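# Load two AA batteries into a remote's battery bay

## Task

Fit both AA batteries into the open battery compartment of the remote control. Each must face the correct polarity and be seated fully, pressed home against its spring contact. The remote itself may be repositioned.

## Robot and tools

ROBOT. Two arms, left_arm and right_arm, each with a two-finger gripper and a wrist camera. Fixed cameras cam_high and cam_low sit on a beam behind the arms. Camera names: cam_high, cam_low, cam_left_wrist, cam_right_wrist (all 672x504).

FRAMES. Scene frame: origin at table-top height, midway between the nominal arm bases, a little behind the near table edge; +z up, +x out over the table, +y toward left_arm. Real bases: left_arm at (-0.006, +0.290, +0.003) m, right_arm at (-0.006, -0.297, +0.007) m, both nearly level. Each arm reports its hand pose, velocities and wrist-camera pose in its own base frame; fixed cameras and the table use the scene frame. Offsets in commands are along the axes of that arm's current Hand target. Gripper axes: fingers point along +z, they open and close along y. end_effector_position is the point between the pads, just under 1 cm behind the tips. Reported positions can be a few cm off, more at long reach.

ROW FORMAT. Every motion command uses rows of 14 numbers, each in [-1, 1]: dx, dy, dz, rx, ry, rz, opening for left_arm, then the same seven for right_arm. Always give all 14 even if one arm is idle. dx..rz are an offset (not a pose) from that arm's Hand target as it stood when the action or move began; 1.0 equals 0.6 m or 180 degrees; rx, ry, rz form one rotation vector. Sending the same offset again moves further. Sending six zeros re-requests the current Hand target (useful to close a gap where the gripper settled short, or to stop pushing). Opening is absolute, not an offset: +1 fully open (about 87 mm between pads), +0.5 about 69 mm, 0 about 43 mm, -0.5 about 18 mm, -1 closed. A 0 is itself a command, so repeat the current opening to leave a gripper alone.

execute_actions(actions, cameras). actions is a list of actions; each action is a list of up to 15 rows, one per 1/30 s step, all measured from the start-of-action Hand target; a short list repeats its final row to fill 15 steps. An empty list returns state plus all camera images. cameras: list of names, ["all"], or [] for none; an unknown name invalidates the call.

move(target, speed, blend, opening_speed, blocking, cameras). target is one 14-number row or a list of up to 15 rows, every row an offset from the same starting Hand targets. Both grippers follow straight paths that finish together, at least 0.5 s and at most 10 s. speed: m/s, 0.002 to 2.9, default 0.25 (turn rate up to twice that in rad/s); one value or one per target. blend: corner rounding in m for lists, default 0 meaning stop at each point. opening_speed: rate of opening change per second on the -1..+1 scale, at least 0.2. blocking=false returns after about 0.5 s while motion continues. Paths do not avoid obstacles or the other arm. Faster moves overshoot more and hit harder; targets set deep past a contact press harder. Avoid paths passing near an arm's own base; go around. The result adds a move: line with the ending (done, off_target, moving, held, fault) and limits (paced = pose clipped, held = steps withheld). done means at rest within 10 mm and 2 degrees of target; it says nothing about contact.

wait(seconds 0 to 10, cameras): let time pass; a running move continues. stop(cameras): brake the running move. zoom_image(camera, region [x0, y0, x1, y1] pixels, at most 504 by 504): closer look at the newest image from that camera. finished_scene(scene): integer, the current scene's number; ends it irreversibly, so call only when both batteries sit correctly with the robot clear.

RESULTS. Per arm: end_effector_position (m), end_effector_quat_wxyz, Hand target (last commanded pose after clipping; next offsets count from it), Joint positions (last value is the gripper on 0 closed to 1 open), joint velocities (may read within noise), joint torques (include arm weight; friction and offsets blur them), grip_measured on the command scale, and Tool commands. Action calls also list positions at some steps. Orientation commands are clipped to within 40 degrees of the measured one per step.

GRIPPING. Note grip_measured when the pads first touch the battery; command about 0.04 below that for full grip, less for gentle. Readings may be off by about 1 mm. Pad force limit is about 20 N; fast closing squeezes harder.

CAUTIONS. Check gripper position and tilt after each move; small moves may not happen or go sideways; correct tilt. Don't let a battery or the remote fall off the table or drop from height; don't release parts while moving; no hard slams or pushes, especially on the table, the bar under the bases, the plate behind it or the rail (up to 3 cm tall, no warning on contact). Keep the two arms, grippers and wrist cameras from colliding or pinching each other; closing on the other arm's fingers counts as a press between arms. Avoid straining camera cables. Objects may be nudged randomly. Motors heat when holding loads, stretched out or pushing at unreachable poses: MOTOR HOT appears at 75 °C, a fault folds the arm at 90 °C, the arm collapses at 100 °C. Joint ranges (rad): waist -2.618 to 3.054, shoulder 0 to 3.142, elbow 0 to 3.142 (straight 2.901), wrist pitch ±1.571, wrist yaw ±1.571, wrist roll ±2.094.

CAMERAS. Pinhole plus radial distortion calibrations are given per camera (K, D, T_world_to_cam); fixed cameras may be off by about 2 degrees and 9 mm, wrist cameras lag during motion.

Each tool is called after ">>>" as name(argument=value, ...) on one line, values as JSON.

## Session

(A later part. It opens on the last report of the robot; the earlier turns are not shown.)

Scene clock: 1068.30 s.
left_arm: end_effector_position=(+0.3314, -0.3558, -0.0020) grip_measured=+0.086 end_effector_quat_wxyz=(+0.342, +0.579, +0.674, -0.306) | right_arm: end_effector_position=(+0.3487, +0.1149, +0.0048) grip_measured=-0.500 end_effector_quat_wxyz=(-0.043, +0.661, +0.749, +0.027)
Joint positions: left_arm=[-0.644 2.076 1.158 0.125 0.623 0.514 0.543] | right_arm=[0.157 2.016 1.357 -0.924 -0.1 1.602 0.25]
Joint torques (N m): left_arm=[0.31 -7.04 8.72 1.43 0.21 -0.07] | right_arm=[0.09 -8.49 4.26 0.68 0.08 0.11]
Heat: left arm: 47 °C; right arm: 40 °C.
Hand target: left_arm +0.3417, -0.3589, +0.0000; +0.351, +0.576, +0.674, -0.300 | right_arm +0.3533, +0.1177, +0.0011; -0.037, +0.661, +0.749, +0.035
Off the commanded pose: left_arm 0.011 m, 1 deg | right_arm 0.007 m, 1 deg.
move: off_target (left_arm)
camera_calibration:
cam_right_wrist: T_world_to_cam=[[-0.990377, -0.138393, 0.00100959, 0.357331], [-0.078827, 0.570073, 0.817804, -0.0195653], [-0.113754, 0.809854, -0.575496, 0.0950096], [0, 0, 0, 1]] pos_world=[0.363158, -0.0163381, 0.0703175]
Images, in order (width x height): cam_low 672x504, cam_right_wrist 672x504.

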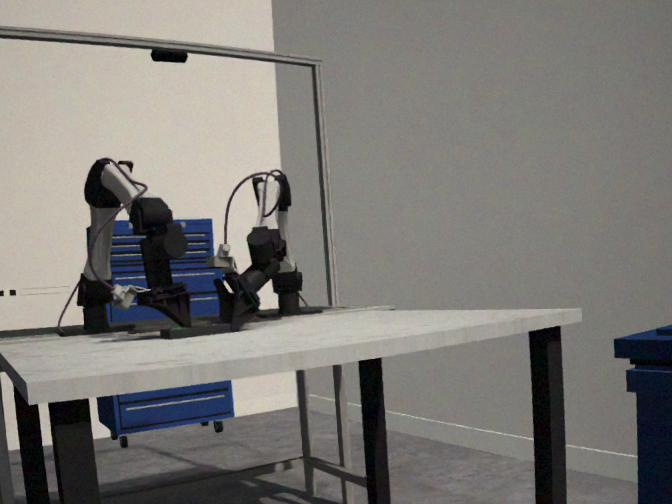

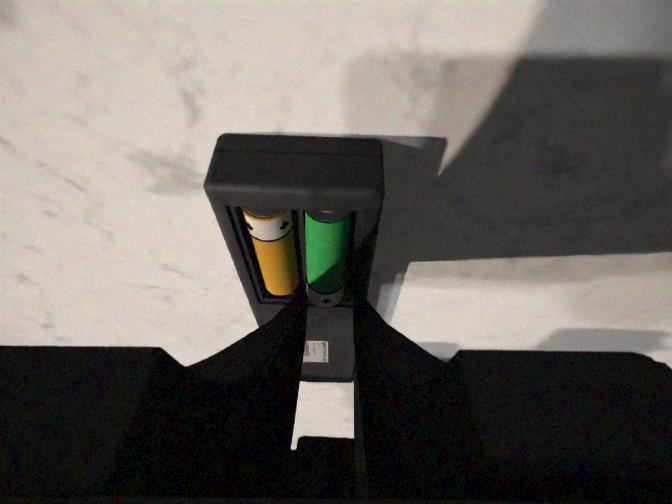

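>>> move(target=[0,0,0,0,0,0,0.0,0.0,0.004,0.009,0,0,0,-0.5], speed=0.05, cameras=["cam_right_wrist","cam_low"])

>>> zoom_image(camera="cam_right_wrist", region=[240, 200, 420, 350])

>>> zoom_image(camera="cam_low", region=[155, 310, 215, 350])

Scene clock: 1073.03 s.
left_arm: end_effector_position=(+0.3314, -0.3558, -0.0020) grip_measured=+0.086 end_effector_quat_wxyz=(+0.342, +0.579, +0.674, -0.306) | right_arm: end_effector_position=(+0.3486, +0.1149, +0.0044) grip_measured=-0.500 end_effector_quat_wxyz=(-0.043, +0.661, +0.749, +0.027)
Joint positions: left_arm=[-0.644 2.076 1.158 0.125 0.623 0.514 0.543] | right_arm=[0.157 2.017 1.357 -0.924 -0.1 1.602 0.25]
Joint torques (N m): left_arm=[0.35 -7.01 8.64 1.43 0.2 -0.07] | right_arm=[0.16 -6.93 4.68 0.8 0.08 0.12]
Heat: left arm: 47 °C; right arm: 40 °C.
Hand target: left_arm +0.3417, -0.3589, +0.0000; +0.351, +0.576, +0.674, -0.300 | right_arm +0.3556, +0.1185, -0.0043; -0.037, +0.661, +0.749, +0.035
Off the commanded pose: left_arm 0.011 m, 1 deg | right_arm 0.012 m, 1 deg.
move: off_target (left_arm, right_arm)
camera_calibration:
cam_right_wrist: T_world_to_cam=[[-0.990387, -0.13831, 0.0018157, 0.357281], [-0.0781227, 0.570143, 0.817823, -0.0194946], [-0.114149, 0.809819, -0.575468, 0.0949204], [0, 0, 0, 1]] pos_world=[0.363158, -0.0163381, 0.0699181]
Images, in order (width x height): cam_low 672x504, cam_right_wrist 672x504.

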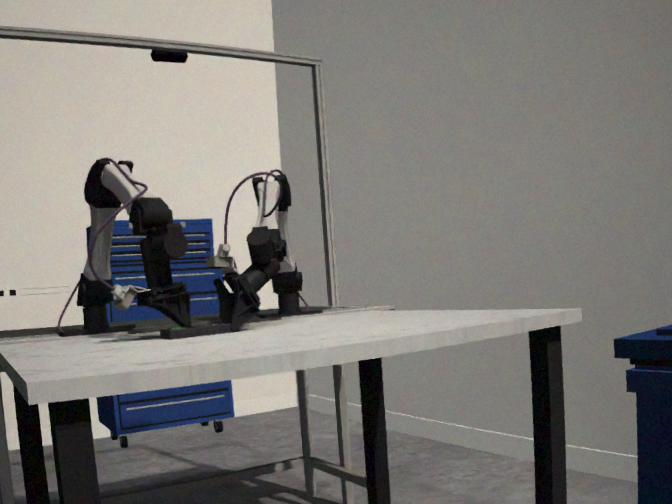

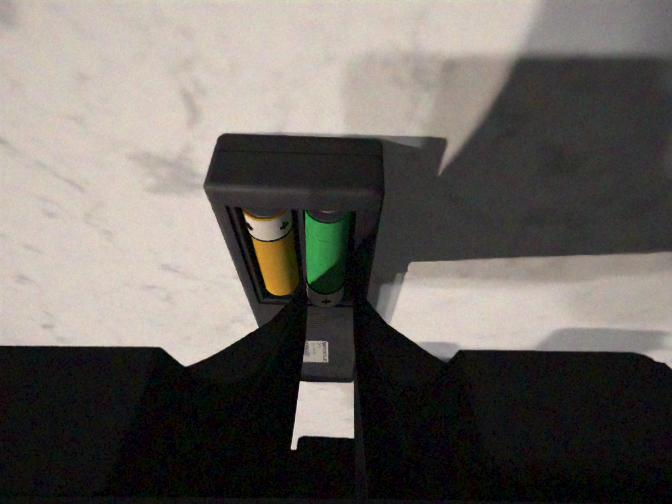

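Scaled by 2.800 from the camera's 672x504 image, which has a finer 960x720 frame.

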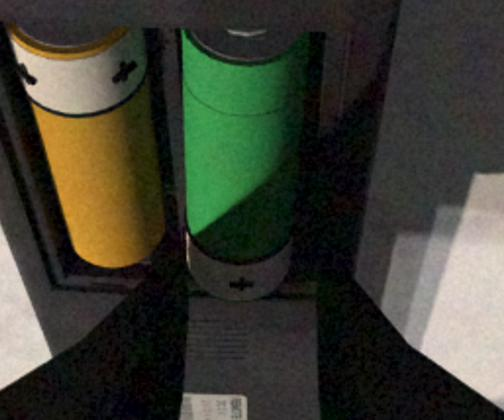

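Scaled by 8.400 from the camera's 672x504 image, which has a finer 960x720 frame.

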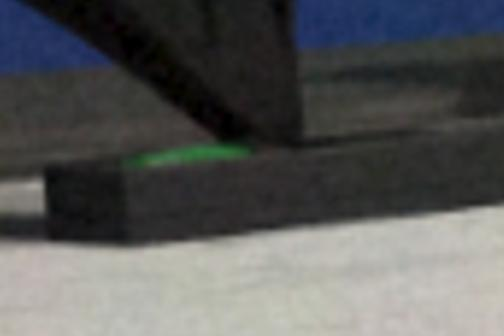

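>>> move(target=[0,0,0,0,0,0,0.0,0.0,0.0,0.0,0,0,0,-0.72], speed=0.04, opening_speed=0.4, cameras=["cam_right_wrist","cam_low"])

>>> zoom_image(camera="cam_right_wrist", region=[240, 200, 420, 350])

>>> zoom_image(camera="cam_low", region=[155, 310, 215, 350])

Scene clock: 1077.97 s.
left_arm: end_effector_position=(+0.3316, -0.3557, -0.0021) grip_measured=+0.086 end_effector_quat_wxyz=(+0.342, +0.579, +0.674, -0.306) | right_arm: end_effector_position=(+0.3502, +0.1161, +0.0032) grip_measured=-0.716 end_effector_quat_wxyz=(-0.044, +0.660, +0.749, +0.031)
Joint positions: left_arm=[-0.644 2.076 1.158 0.125 0.622 0.514 0.543] | right_arm=[0.157 2.021 1.357 -0.915 -0.106 1.602 0.142]
Joint torques (N m): left_arm=[0.31 -7.02 8.65 1.43 0.21 -0.07] | right_arm=[0.31 -7.17 4.53 0.7 0.1 0.06]
Heat: left arm: 47 °C; right arm: 40 °C.
Hand target: left_arm +0.3418, -0.3589, +0.0000; +0.351, +0.576, +0.674, -0.300 | right_arm +0.3556, +0.1185, -0.0043; -0.037, +0.661, +0.749, +0.035
Off the commanded pose: left_arm 0.011 m, 1 deg | right_arm 0.010 m, 1 deg.
move: off_target (left_arm)
camera_calibration:
cam_right_wrist: T_world_to_cam=[[-0.990385, -0.138313, -0.00268585, 0.358985], [-0.0811226, 0.56493, 0.821142, -0.0174156], [-0.112057, 0.813464, -0.570718, 0.0922372], [0, 0, 0, 1]] pos_world=[0.364457, -0.0155407, 0.0679063]
Images, in order (width x height): cam_low 672x504, cam_right_wrist 672x504.

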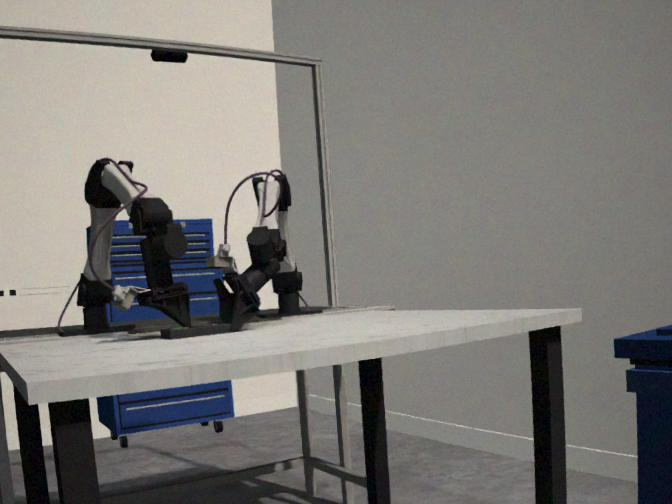

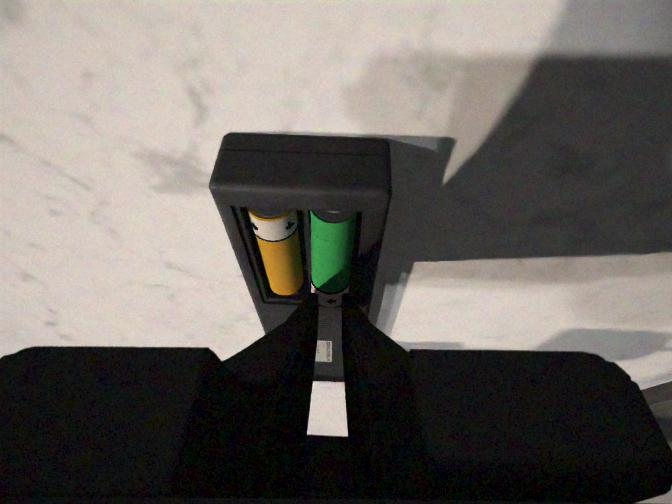

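Scaled by 2.800 from the camera's 672x504 image, which has a finer 960x720 frame.

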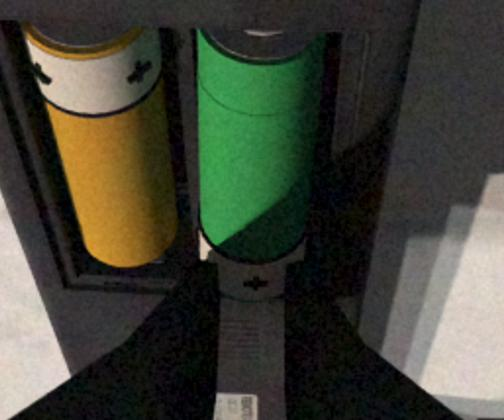

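Scaled by 8.400 from the camera's 672x504 image, which has a finer 960x720 frame.

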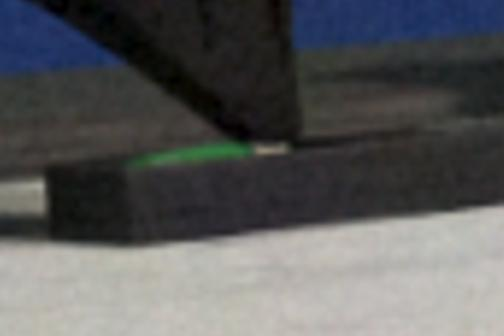

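>>> move(target=[[0,0,0,0,0,0,0.0,0,0,0,0,0,0,-0.54],[0,0,0,0,0,0,0.0,0.0,-0.004,0.012,0,0,0,-0.54]], speed=0.08, opening_speed=0.5, cameras=["cam_right_wrist","cam_low"])

>>> zoom_image(camera="cam_right_wrist", region=[240, 200, 420, 350])

>>> zoom_image(camera="cam_low", region=[155, 310, 215, 350])

Scene clock: 1089.17 s.
left_arm: end_effector_position=(+0.3316, -0.3557, -0.0021) grip_measured=+0.086 end_effector_quat_wxyz=(+0.342, +0.579, +0.674, -0.306) | right_arm: end_effector_position=(+0.3519, +0.1166, +0.0009) grip_measured=-0.540 end_effector_quat_wxyz=(-0.042, +0.660, +0.749, +0.034)
Joint positions: left_arm=[-0.644 2.076 1.158 0.125 0.622 0.514 0.543] | right_arm=[0.157 2.025 1.352 -0.899 -0.107 1.602 0.23]
Joint torques (N m): left_arm=[0.31 -7.02 8.68 1.43 0.22 -0.07] | right_arm=[0.47 -7.56 3.11 0.79 0.11 0.16]
Heat: left arm: 47 °C; right arm: 40 °C.
Hand target: left_arm +0.3417, -0.3589, +0.0000; +0.351, +0.576, +0.674, -0.300 | right_arm +0.3532, +0.1189, -0.0115; -0.037, +0.661, +0.749, +0.035
Off the commanded pose: left_arm 0.011 m, 1 deg | right_arm 0.013 m, 1 deg.
move: off_target (left_arm, right_arm)
camera_calibration:
cam_right_wrist: T_world_to_cam=[[-0.990348, -0.138241, -0.00997765, 0.360769], [-0.0869172, 0.563367, 0.821622, -0.0133568], [-0.107961, 0.814559, -0.569945, 0.0891763], [0, 0, 0, 1]] pos_world=[0.365754, -0.0152414, 0.0653995]
Images, in order (width x height): cam_low 672x504, cam_right_wrist 672x504.

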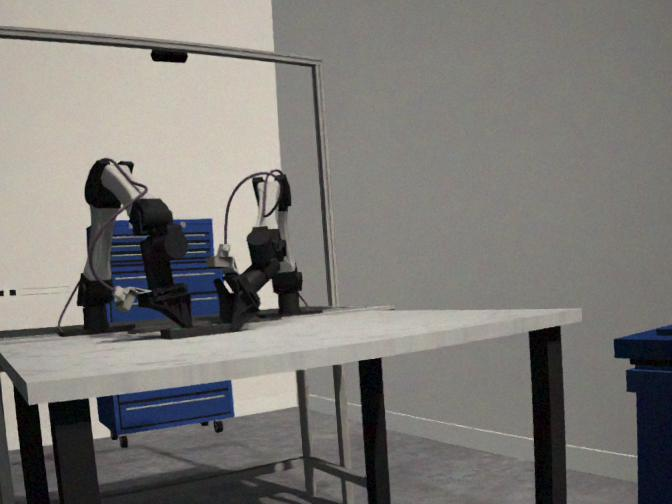

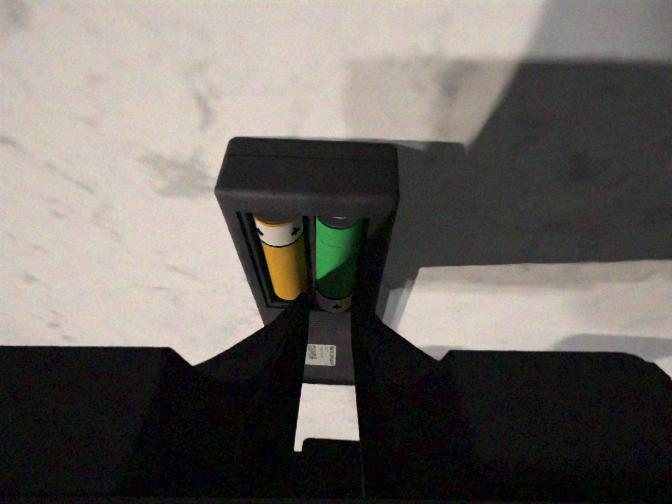

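Scaled by 2.800 from the camera's 672x504 image, which has a finer 960x720 frame.

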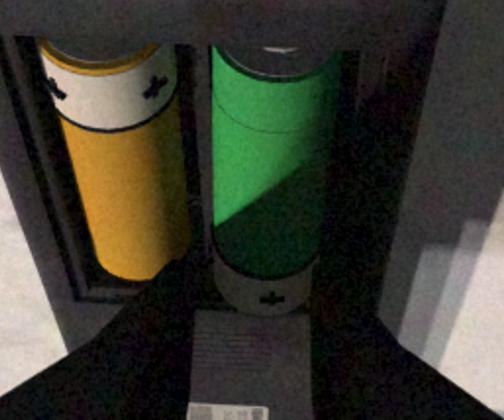

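Scaled by 8.400 from the camera's 672x504 image, which has a finer 960x720 frame.

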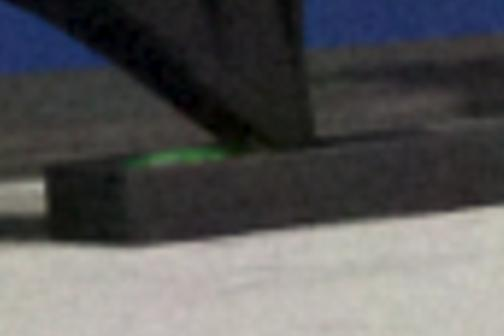

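>>> move(target=[0,0,0,0,0,0,0.0,0.0,-0.012,-0.002,0,0,0,-0.72], speed=0.04, opening_speed=0.4, cameras=["cam_right_wrist","cam_low"])

>>> zoom_image(camera="cam_right_wrist", region=[240, 200, 420, 350])

>>> zoom_image(camera="cam_low", region=[155, 310, 215, 350])

Scene clock: 1093.93 s.
left_arm: end_effector_position=(+0.3316, -0.3557, -0.0021) grip_measured=+0.086 end_effector_quat_wxyz=(+0.342, +0.579, +0.674, -0.306) | right_arm: end_effector_position=(+0.3495, +0.1162, +0.0011) grip_measured=-0.647 end_effector_quat_wxyz=(-0.036, +0.660, +0.749, +0.041)
Joint positions: left_arm=[-0.644 2.076 1.158 0.125 0.622 0.514 0.543] | right_arm=[0.157 2.001 1.317 -0.87 -0.107 1.602 0.177]
Joint torques (N m): left_arm=[0.32 -7.01 8.7 1.43 0.22 -0.07] | right_arm=[0.51 -7.45 3.04 0.74 0.11 0.12]
Heat: left arm: 47 °C; right arm: 40 °C.
Hand target: left_arm +0.3417, -0.3589, +0.0000; +0.351, +0.576, +0.674, -0.300 | right_arm +0.3461, +0.1179, -0.0103; -0.037, +0.661, +0.749, +0.035
Off the commanded pose: left_arm 0.011 m, 1 deg | right_arm 0.012 m, 1 deg.
move: off_target (left_arm, right_arm)
camera_calibration:
cam_right_wrist: T_world_to_cam=[[-0.990008, -0.138233, -0.0278567, 0.358275], [-0.101424, 0.560789, 0.821723, -0.00824185], [-0.0979677, 0.816338, -0.569205, 0.0856142], [0, 0, 0, 1]] pos_world=[0.362247, -0.0157427, 0.065485]
Images, in order (width x height): cam_low 672x504, cam_right_wrist 672x504.

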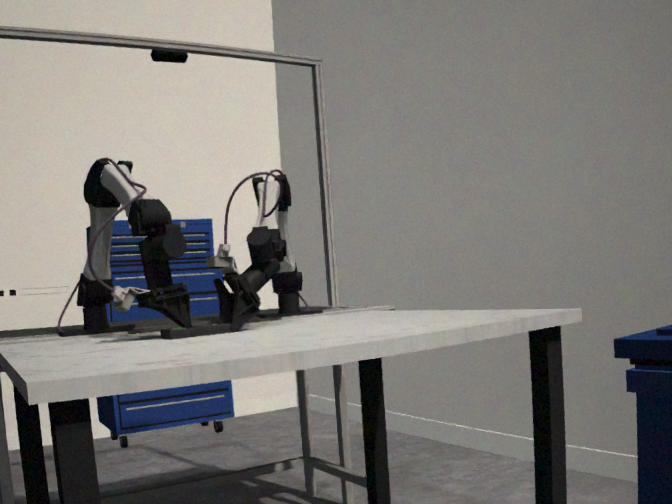

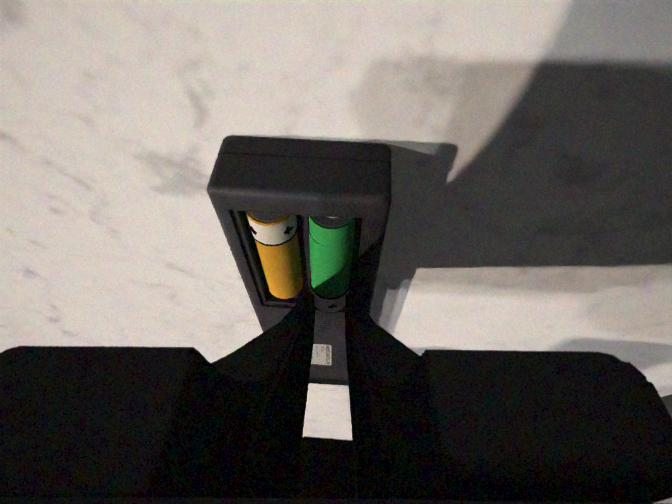

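Scaled by 2.800 from the camera's 672x504 image, which has a finer 960x720 frame.

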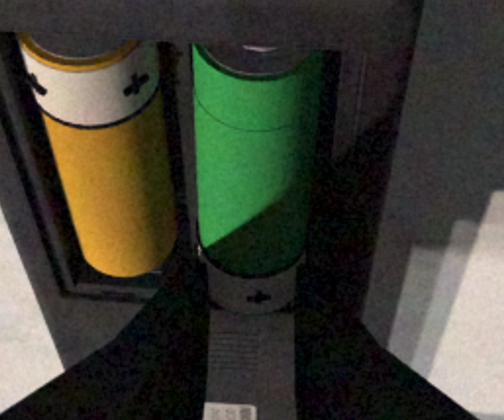

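Scaled by 8.400 from the camera's 672x504 image, which has a finer 960x720 frame.

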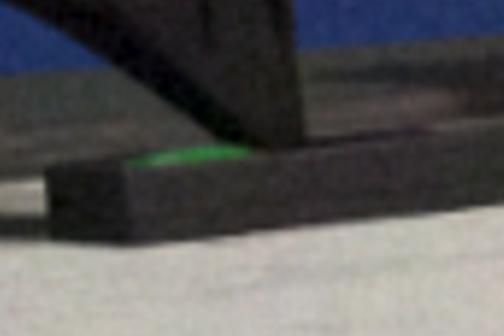

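>>> move(target=[0,0,0,0,0,0,0.0,-0.025,0.0,0.012,0,0,0,-0.76], speed=0.05, cameras=["cam_right_wrist","cam_low"])

>>> zoom_image(camera="cam_right_wrist", region=[240, 200, 420, 350])

>>> zoom_image(camera="cam_low", region=[155, 310, 215, 350])

Scene clock: 1099.17 s.
left_arm: end_effector_position=(+0.3316, -0.3557, -0.0021) grip_measured=+0.086 end_effector_quat_wxyz=(+0.342, +0.579, +0.674, -0.306) | right_arm: end_effector_position=(+0.3497, +0.1153, +0.0008) grip_measured=-0.648 end_effector_quat_wxyz=(-0.053, +0.663, +0.745, +0.059)
Joint positions: left_arm=[-0.644 2.076 1.158 0.125 0.622 0.514 0.543] | right_arm=[0.131 2.001 1.302 -0.851 -0.157 1.587 0.176]
Joint torques (N m): left_arm=[0.35 -6.98 8.68 1.44 0.22 -0.07] | right_arm=[-0.73 -6.13 3.14 0.74 0.59 -0.23]
Heat: left arm: 48 °C; right arm: 39 °C.
Hand target: left_arm +0.3417, -0.3589, +0.0000; +0.351, +0.576, +0.674, -0.300 | right_arm +0.3478, +0.1039, -0.0190; -0.037, +0.661, +0.749, +0.035
Off the commanded pose: left_arm 0.011 m, 1 deg | right_arm 0.023 m, 3 deg.
move: off_target (left_arm, right_arm)
camera_calibration:
cam_right_wrist: T_world_to_cam=[[-0.991487, -0.126167, -0.0321923, 0.357336], [-0.0937462, 0.520093, 0.84895, -0.00549985], [-0.0903664, 0.84474, -0.527493, 0.0802596], [0, 0, 0, 1]] pos_world=[0.361031, -0.019854, 0.0585089]
Images, in order (width x height): cam_low 672x504, cam_right_wrist 672x504.

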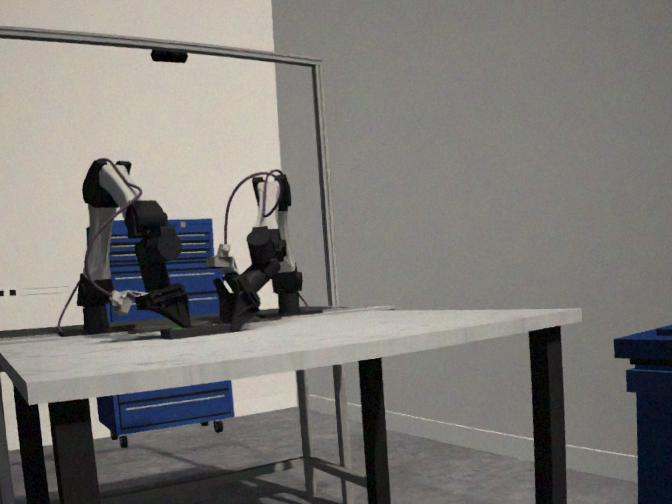

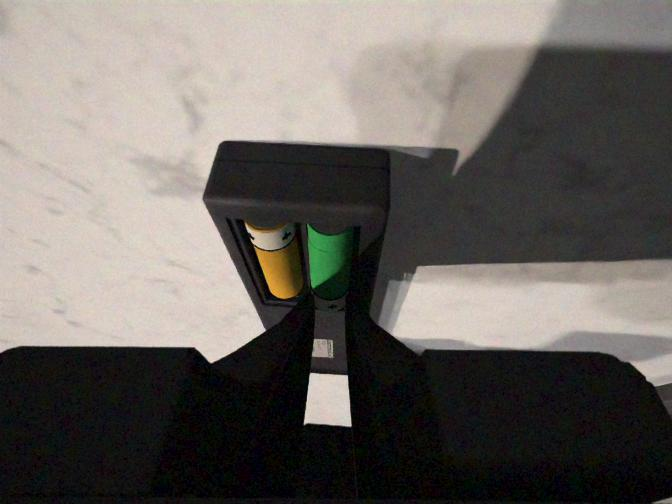

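Scaled by 2.800 from the camera's 672x504 image, which has a finer 960x720 frame.

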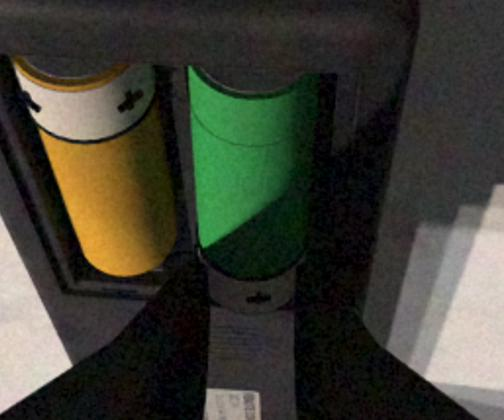

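Scaled by 8.400 from the camera's 672x504 image, which has a finer 960x720 frame.

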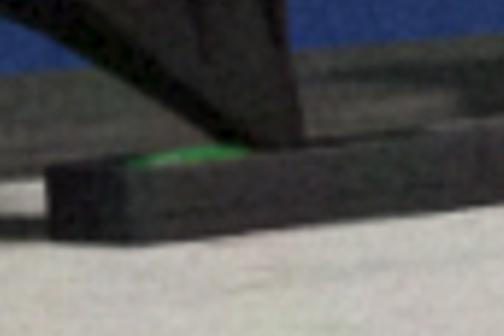

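>>> move(target=[0,0,0,0,0,0,0.0,-0.025,0.0,0.0,0,0,0,-0.78], speed=0.05, cameras=["cam_right_wrist"])

>>> zoom_image(camera="cam_right_wrist", region=[240, 200, 420, 350])

Scene clock: 1103.00 s.
left_arm: end_effector_position=(+0.3316, -0.3557, -0.0021) grip_measured=+0.086 end_effector_quat_wxyz=(+0.342, +0.579, +0.674, -0.306) | right_arm: end_effector_position=(+0.3503, +0.1123, +0.0011) grip_measured=-0.650 end_effector_quat_wxyz=(-0.066, +0.659, +0.746, +0.073)
Joint positions: left_arm=[-0.644 2.076 1.158 0.125 0.622 0.514 0.543] | right_arm=[0.105 2.005 1.296 -0.842 -0.196 1.553 0.175]
Joint torques (N m): left_arm=[0.31 -6.97 8.69 1.44 0.22 -0.08] | right_arm=[-1.94 -6.01 3.51 0.61 0.85 -0.32]
Heat: left arm: 48 °C; right arm: 39 °C.
Hand target: left_arm +0.3417, -0.3589, +0.0000; +0.351, +0.576, +0.674, -0.300 | right_arm +0.3496, +0.0891, -0.0206; -0.037, +0.661, +0.749, +0.034
Off the commanded pose: left_arm 0.011 m, 1 deg | right_arm 0.032 m, 6 deg.
move: off_target (left_arm, right_arm)
camera_calibration:
cam_right_wrist: T_world_to_cam=[[-0.990367, -0.132928, -0.0387644, 0.358002], [-0.0992317, 0.486119, 0.86824, 0.00172837], [-0.0965696, 0.863723, -0.494628, 0.0830333], [0, 0, 0, 1]] pos_world=[0.362744, -0.0249694, 0.0534477]
Images, in order (width x height): cam_right_wrist 672x504.

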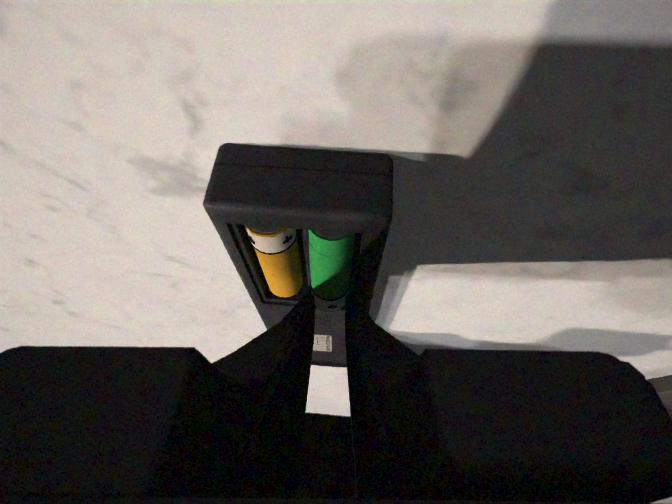

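Scaled by 2.800 from the camera's 672x504 image, which has a finer 960x720 frame.

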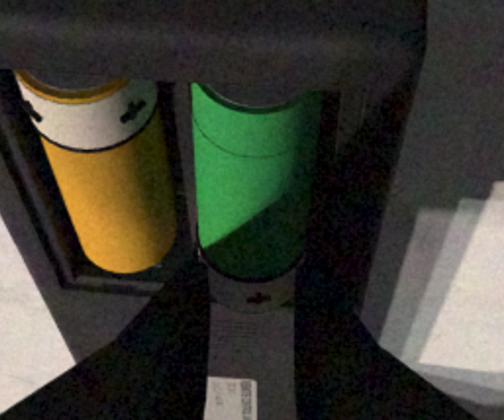

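>>> move(target=[0,0,0,0,0,0,0.0,-0.02,0.0,0.0,0,-0.02,0,-0.8], speed=0.05, cameras=["cam_right_wrist"])

>>> zoom_image(camera="cam_right_wrist", region=[240, 200, 420, 350])

Scene clock: 1113.23 s.
left_arm: end_effector_position=(+0.3317, -0.3557, -0.0021) grip_measured=+0.086 end_effector_quat_wxyz=(+0.342, +0.579, +0.674, -0.306) | right_arm: end_effector_position=(+0.3503, +0.1117, +0.0009) grip_measured=-0.650 end_effector_quat_wxyz=(-0.065, +0.658, +0.747, +0.073)
Joint positions: left_arm=[-0.644 2.076 1.158 0.126 0.621 0.514 0.543] | right_arm=[0.104 2.005 1.296 -0.842 -0.194 1.55 0.175]
Joint torques (N m): left_arm=[0.32 -7.01 8.68 1.42 0.22 -0.07] | right_arm=[-2.3 -6.98 3.89 0.54 1.4 -0.31]
Heat: left arm: 48 °C; right arm: 39 °C.
Hand target: left_arm +0.3418, -0.3589, +0.0000; +0.351, +0.576, +0.674, -0.300 | right_arm +0.3511, +0.0773, -0.0218; -0.014, +0.662, +0.750, +0.014
Off the commanded pose: left_arm 0.011 m, 1 deg | right_arm 0.041 m, 9 deg.
move: off_target (left_arm, right_arm)
camera_calibration:
cam_right_wrist: T_world_to_cam=[[-0.990049, -0.135153, -0.0391937, 0.358122], [-0.100922, 0.48784, 0.86708, 0.0024475], [-0.0980686, 0.862407, -0.496625, 0.0840409], [0, 0, 0, 1]] pos_world=[0.363047, -0.02527, 0.0536508]
Images, in order (width x height): cam_right_wrist 672x504.

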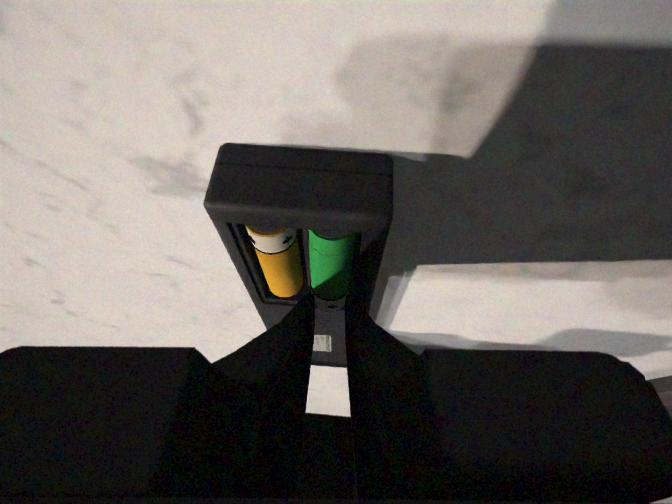

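Scaled by 2.800 from the camera's 672x504 image, which has a finer 960x720 frame.

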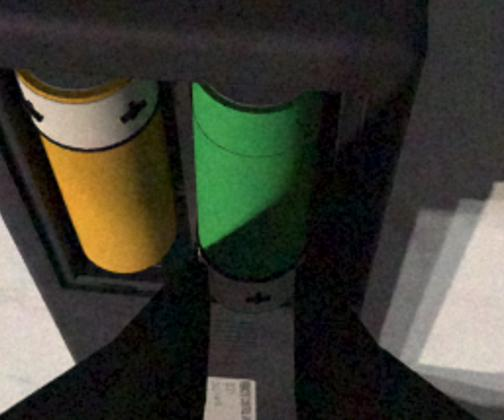

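>>> move(target=[0,0,0,0,0,0,0.0,-0.01,0.0,0.02,0,-0.02,0,-0.8], speed=0.06, cameras=["cam_right_wrist","cam_low"])

>>> zoom_image(camera="cam_right_wrist", region=[240, 200, 420, 350])

>>> zoom_image(camera="cam_low", region=[155, 310, 215, 350])

Scene clock: 1117.33 s.
left_arm: end_effector_position=(+0.3320, -0.3558, -0.0019) grip_measured=+0.086 end_effector_quat_wxyz=(+0.343, +0.579, +0.674, -0.305) | right_arm: end_effector_position=(+0.3507, +0.1108, +0.0002) grip_measured=-0.651 end_effector_quat_wxyz=(-0.061, +0.658, +0.748, +0.071)
Joint positions: left_arm=[-0.644 2.076 1.158 0.127 0.621 0.514 0.543] | right_arm=[0.105 2.005 1.296 -0.84 -0.186 1.55 0.175]
Joint torques (N m): left_arm=[0.32 -7.01 8.66 1.41 0.23 -0.07] | right_arm=[-1.26 -5.7 2.95 0.72 1.88 -0.14]
Heat: left arm: 48 °C; right arm: 38 °C.
Hand target: left_arm +0.3418, -0.3589, +0.0000; +0.351, +0.576, +0.674, -0.300 | right_arm +0.3520, +0.0718, -0.0339; +0.010, +0.662, +0.750, -0.007
Off the commanded pose: left_arm 0.010 m, 1 deg | right_arm 0.052 m, 12 deg.
move: off_target (right_arm)
camera_calibration:
cam_right_wrist: T_world_to_cam=[[-0.989799, -0.136467, -0.0409287, 0.358319], [-0.103818, 0.494116, 0.863175, 0.00392657], [-0.0975711, 0.858619, -0.503243, 0.084819], [0, 0, 0, 1]] pos_world=[0.363348, -0.0258687, 0.0539608]
Images, in order (width x height): cam_low 672x504, cam_right_wrist 672x504.

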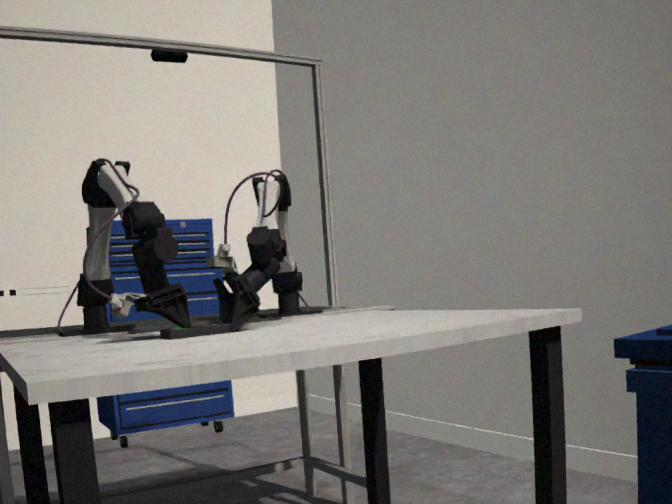

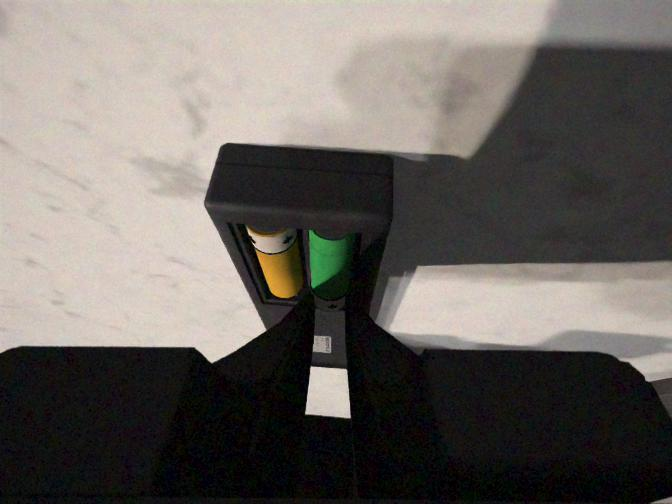

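Scaled by 2.800 from the camera's 672x504 image, which has a finer 960x720 frame.

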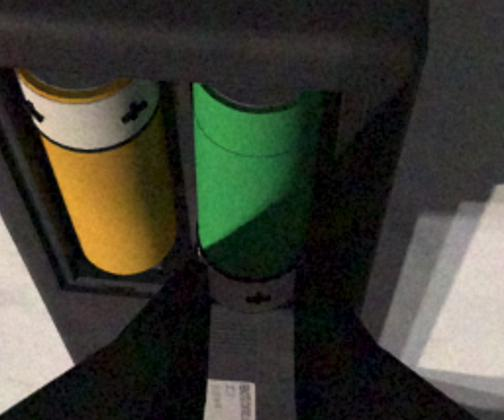

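Scaled by 8.400 from the camera's 672x504 image, which has a finer 960x720 frame.

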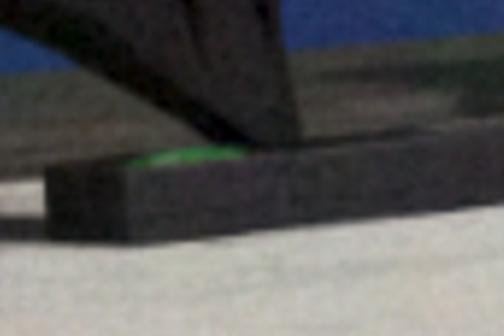

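>>> move(target=[[0,0,0,0,0,0,0.0,0.05,0.0063,-0.0478,0,0.02,0,-0.8],[0,0,0,0,0,0,0.0,0.05,0.0063,-0.0478,0,0.02,0,-0.5],[0,0,0,0,0,0,0.0,0.055,0.0063,-0.15,0,0.02,0,-0.5]], speed=0.08, opening_speed=0.25, cameras=["cam_right_wrist","cam_low"])

>>> zoom_image(camera="cam_right_wrist", region=[240, 140, 420, 290])

>>> zoom_image(camera="cam_low", region=[155, 310, 215, 350])

Scene clock: 1129.93 s.
left_arm: end_effector_position=(+0.3315, -0.3559, -0.0020) grip_measured=+0.086 end_effector_quat_wxyz=(+0.342, +0.579, +0.674, -0.306) | right_arm: end_effector_position=(+0.3420, +0.1043, +0.0418) grip_measured=-0.500 end_effector_quat_wxyz=(-0.034, +0.659, +0.751, +0.000)
Joint positions: left_arm=[-0.644 2.076 1.158 0.126 0.622 0.514 0.543] | right_arm=[0.153 1.964 1.448 -1.098 -0.052 1.593 0.25]
Joint torques (N m): left_arm=[0.36 -7.01 8.65 1.42 0.21 -0.06] | right_arm=[0.38 -11.11 7.01 0.32 0.2 0.16]
Heat: left arm: 48 °C; right arm: 38 °C.
Hand target: left_arm +0.3417, -0.3589, +0.0000; +0.351, +0.576, +0.674, -0.300 | right_arm +0.3511, +0.1071, +0.0553; -0.014, +0.662, +0.750, +0.014
Off the commanded pose: left_arm 0.011 m, 1 deg | right_arm 0.017 m, 3 deg.
move: off_target (left_arm, right_arm); target 2's new opening was sent with right_arm's hand 0.013 m and 4 deg from that target
camera_calibration:
cam_right_wrist: T_world_to_cam=[[-0.989071, -0.144153, 0.0309725, 0.348076], [-0.0643934, 0.611295, 0.788779, -0.052249], [-0.132638, 0.778163, -0.613896, 0.13549], [0, 0, 0, 1]] pos_world=[0.358879, -0.0233176, 0.113609]
Images, in order (width x height): cam_low 672x504, cam_right_wrist 672x504.

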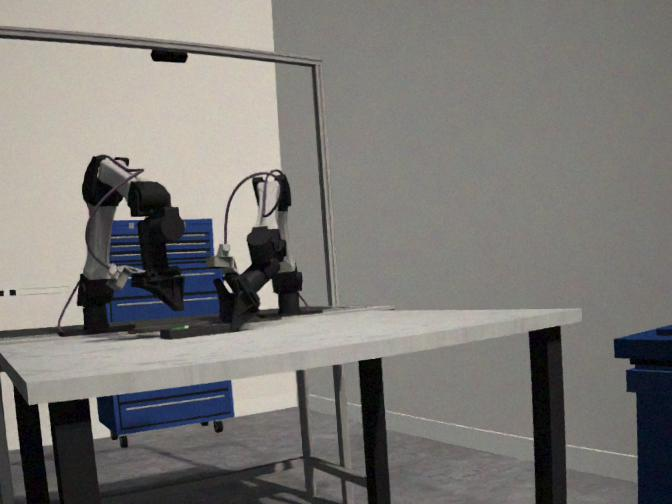

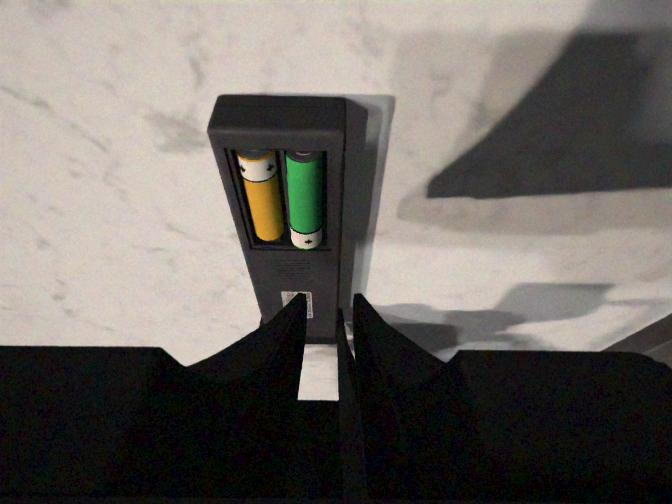

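Scaled by 2.800 from the camera's 672x504 image, which has a finer 960x720 frame.

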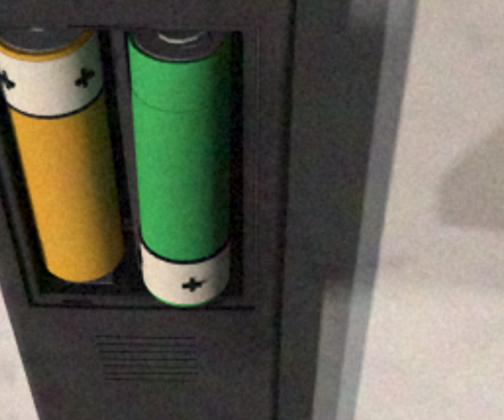

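Scaled by 8.400 from the camera's 672x504 image, which has a finer 960x720 frame.

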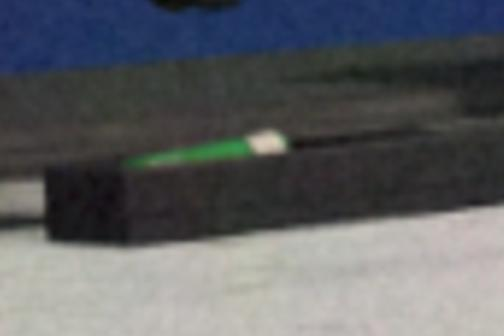

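>>> wait(seconds=0.1, cameras=["cam_left_wrist","cam_right_wrist","cam_high"])

>>> zoom_image(camera="cam_right_wrist", region=[270, 210, 350, 270])

>>> zoom_image(camera="cam_right_wrist", region=[220, 135, 360, 215])

Scene clock: 1144.73 s.
left_arm: end_effector_position=(+0.3315, -0.3559, -0.0020) grip_measured=+0.086 end_effector_quat_wxyz=(+0.342, +0.579, +0.674, -0.306) | right_arm: end_effector_position=(+0.3419, +0.1043, +0.0418) grip_measured=-0.500 end_effector_quat_wxyz=(-0.034, +0.659, +0.751, +0.000)
Joint positions: left_arm=[-0.644 2.076 1.158 0.126 0.622 0.514 0.543] | right_arm=[0.153 1.964 1.448 -1.099 -0.052 1.593 0.25]
Joint torques (N m): left_arm=[0.35 -6.99 8.65 1.43 0.21 -0.07] | right_arm=[0.64 -11.04 6.97 0.32 0.25 0.26]
Heat: left arm: 48 °C; right arm: 43 °C.
Hand target: left_arm +0.3417, -0.3589, +0.0000; +0.351, +0.576, +0.674, -0.300 | right_arm +0.3511, +0.1071, +0.0553; -0.014, +0.662, +0.750, +0.014
Tool commands: left_gripper/opening=+0.0 right_gripper/opening=-0.5
Off the commanded pose: left_arm 0.011 m, 1 deg | right_arm 0.017 m, 3 deg.
wait: 0.10 s; at rest from the start
camera_calibration:
cam_left_wrist: T_world_to_cam=[[-0.987697, -0.154952, 0.021091, 0.270689], [-0.155975, 0.985843, -0.0615329, 0.420433], [-0.0112578, -0.0640655, -0.997882, 0.120104], [0, 0, 0, 1]] pos_world=[0.334288, -0.364843, 0.140011]
cam_right_wrist: T_world_to_cam=[[-0.989064, -0.144117, 0.0313389, 0.348033], [-0.0640843, 0.611329, 0.788778, -0.0523592], [-0.132835, 0.778144, -0.613879, 0.135558], [0, 0, 0, 1]] pos_world=[0.358879, -0.0233176, 0.113609]
Images, in order (width x height): cam_high 672x504, cam_left_wrist 672x504, cam_right_wrist 672x504.

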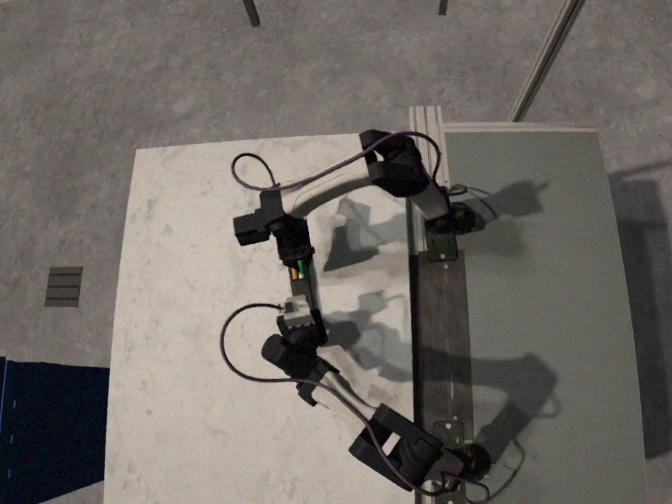

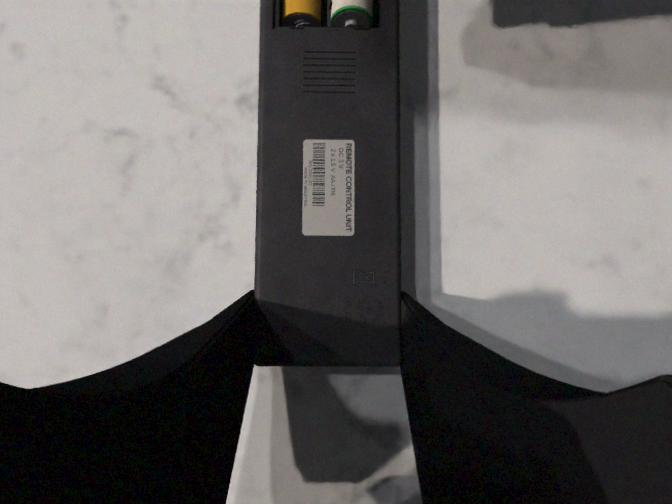

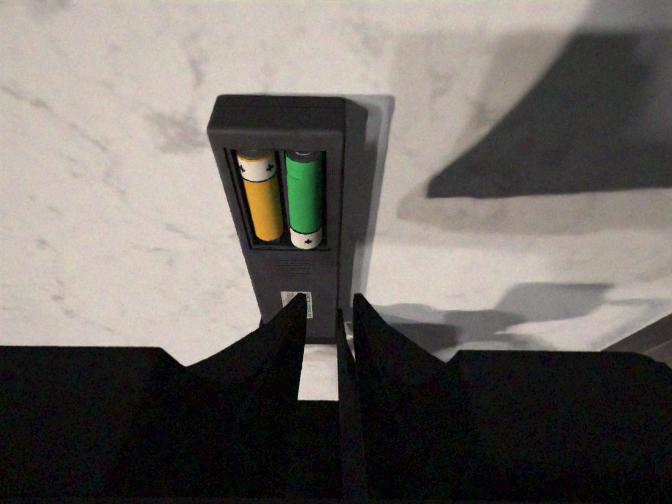

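Scaled by 6.300 from the camera's 672x504 image, which has a finer 960x720 frame.

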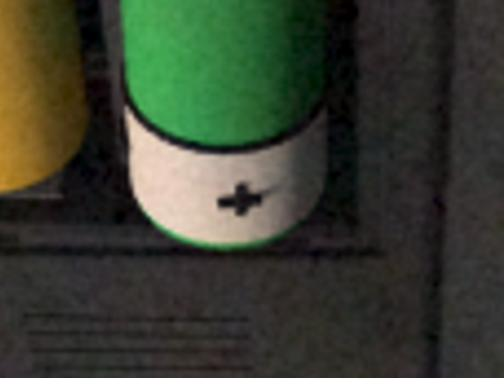

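Scaled by 3.600 from the camera's 672x504 image, which has a finer 960x720 frame.

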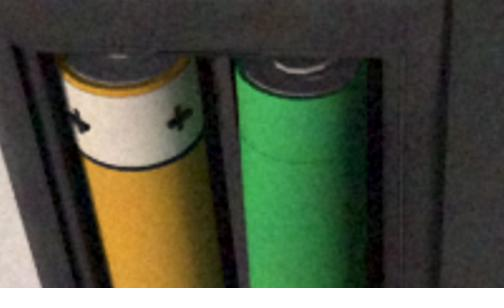

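>>> wait(seconds=0.1, cameras=["cam_left_wrist"])

>>> zoom_image(camera="cam_left_wrist", region=[260, 0, 390, 50])

Scene clock: 1148.73 s.
left_arm: end_effector_position=(+0.3315, -0.3559, -0.0020) grip_measured=+0.086 end_effector_quat_wxyz=(+0.342, +0.579, +0.674, -0.306) | right_arm: end_effector_position=(+0.3419, +0.1043, +0.0418) grip_measured=-0.500 end_effector_quat_wxyz=(-0.034, +0.659, +0.751, +0.000)
Joint positions: left_arm=[-0.644 2.076 1.158 0.126 0.622 0.514 0.543] | right_arm=[0.153 1.964 1.448 -1.099 -0.052 1.593 0.25]
Joint torques (N m): left_arm=[0.35 -6.98 8.68 1.43 0.21 -0.07] | right_arm=[0.36 -11.22 6.78 0.29 0.2 0.25]
Heat: left arm: 48 °C; right arm: 43 °C.
Hand target: left_arm +0.3417, -0.3589, +0.0000; +0.351, +0.576, +0.674, -0.300 | right_arm +0.3511, +0.1071, +0.0553; -0.014, +0.662, +0.750, +0.014
Tool commands: left_gripper/opening=+0.0 right_gripper/opening=-0.5
Off the commanded pose: left_arm 0.011 m, 1 deg | right_arm 0.017 m, 3 deg.
wait: 0.10 s; at rest from the start
camera_calibration:
cam_left_wrist: T_world_to_cam=[[-0.987697, -0.154952, 0.021091, 0.270689], [-0.155975, 0.985843, -0.0615329, 0.420433], [-0.0112578, -0.0640655, -0.997882, 0.120104], [0, 0, 0, 1]] pos_world=[0.334288, -0.364843, 0.140011]
Images, in order (width x height): cam_left_wrist 672x504.

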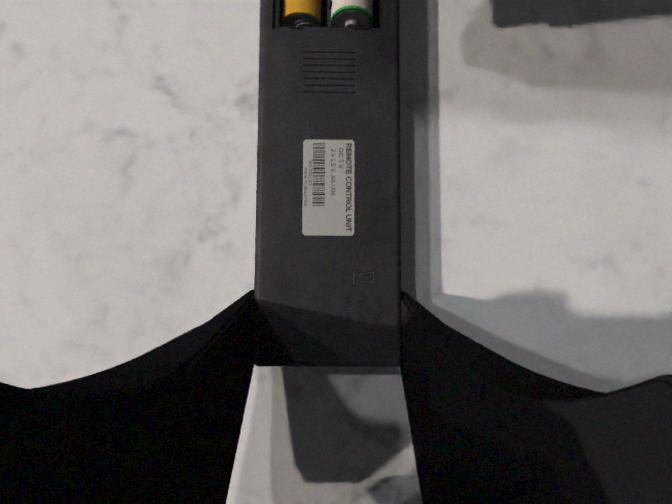

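Scaled by 3.877 from the camera's 672x504 image, which has a finer 960x720 frame.

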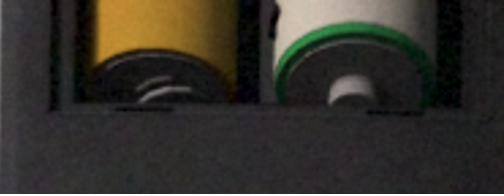

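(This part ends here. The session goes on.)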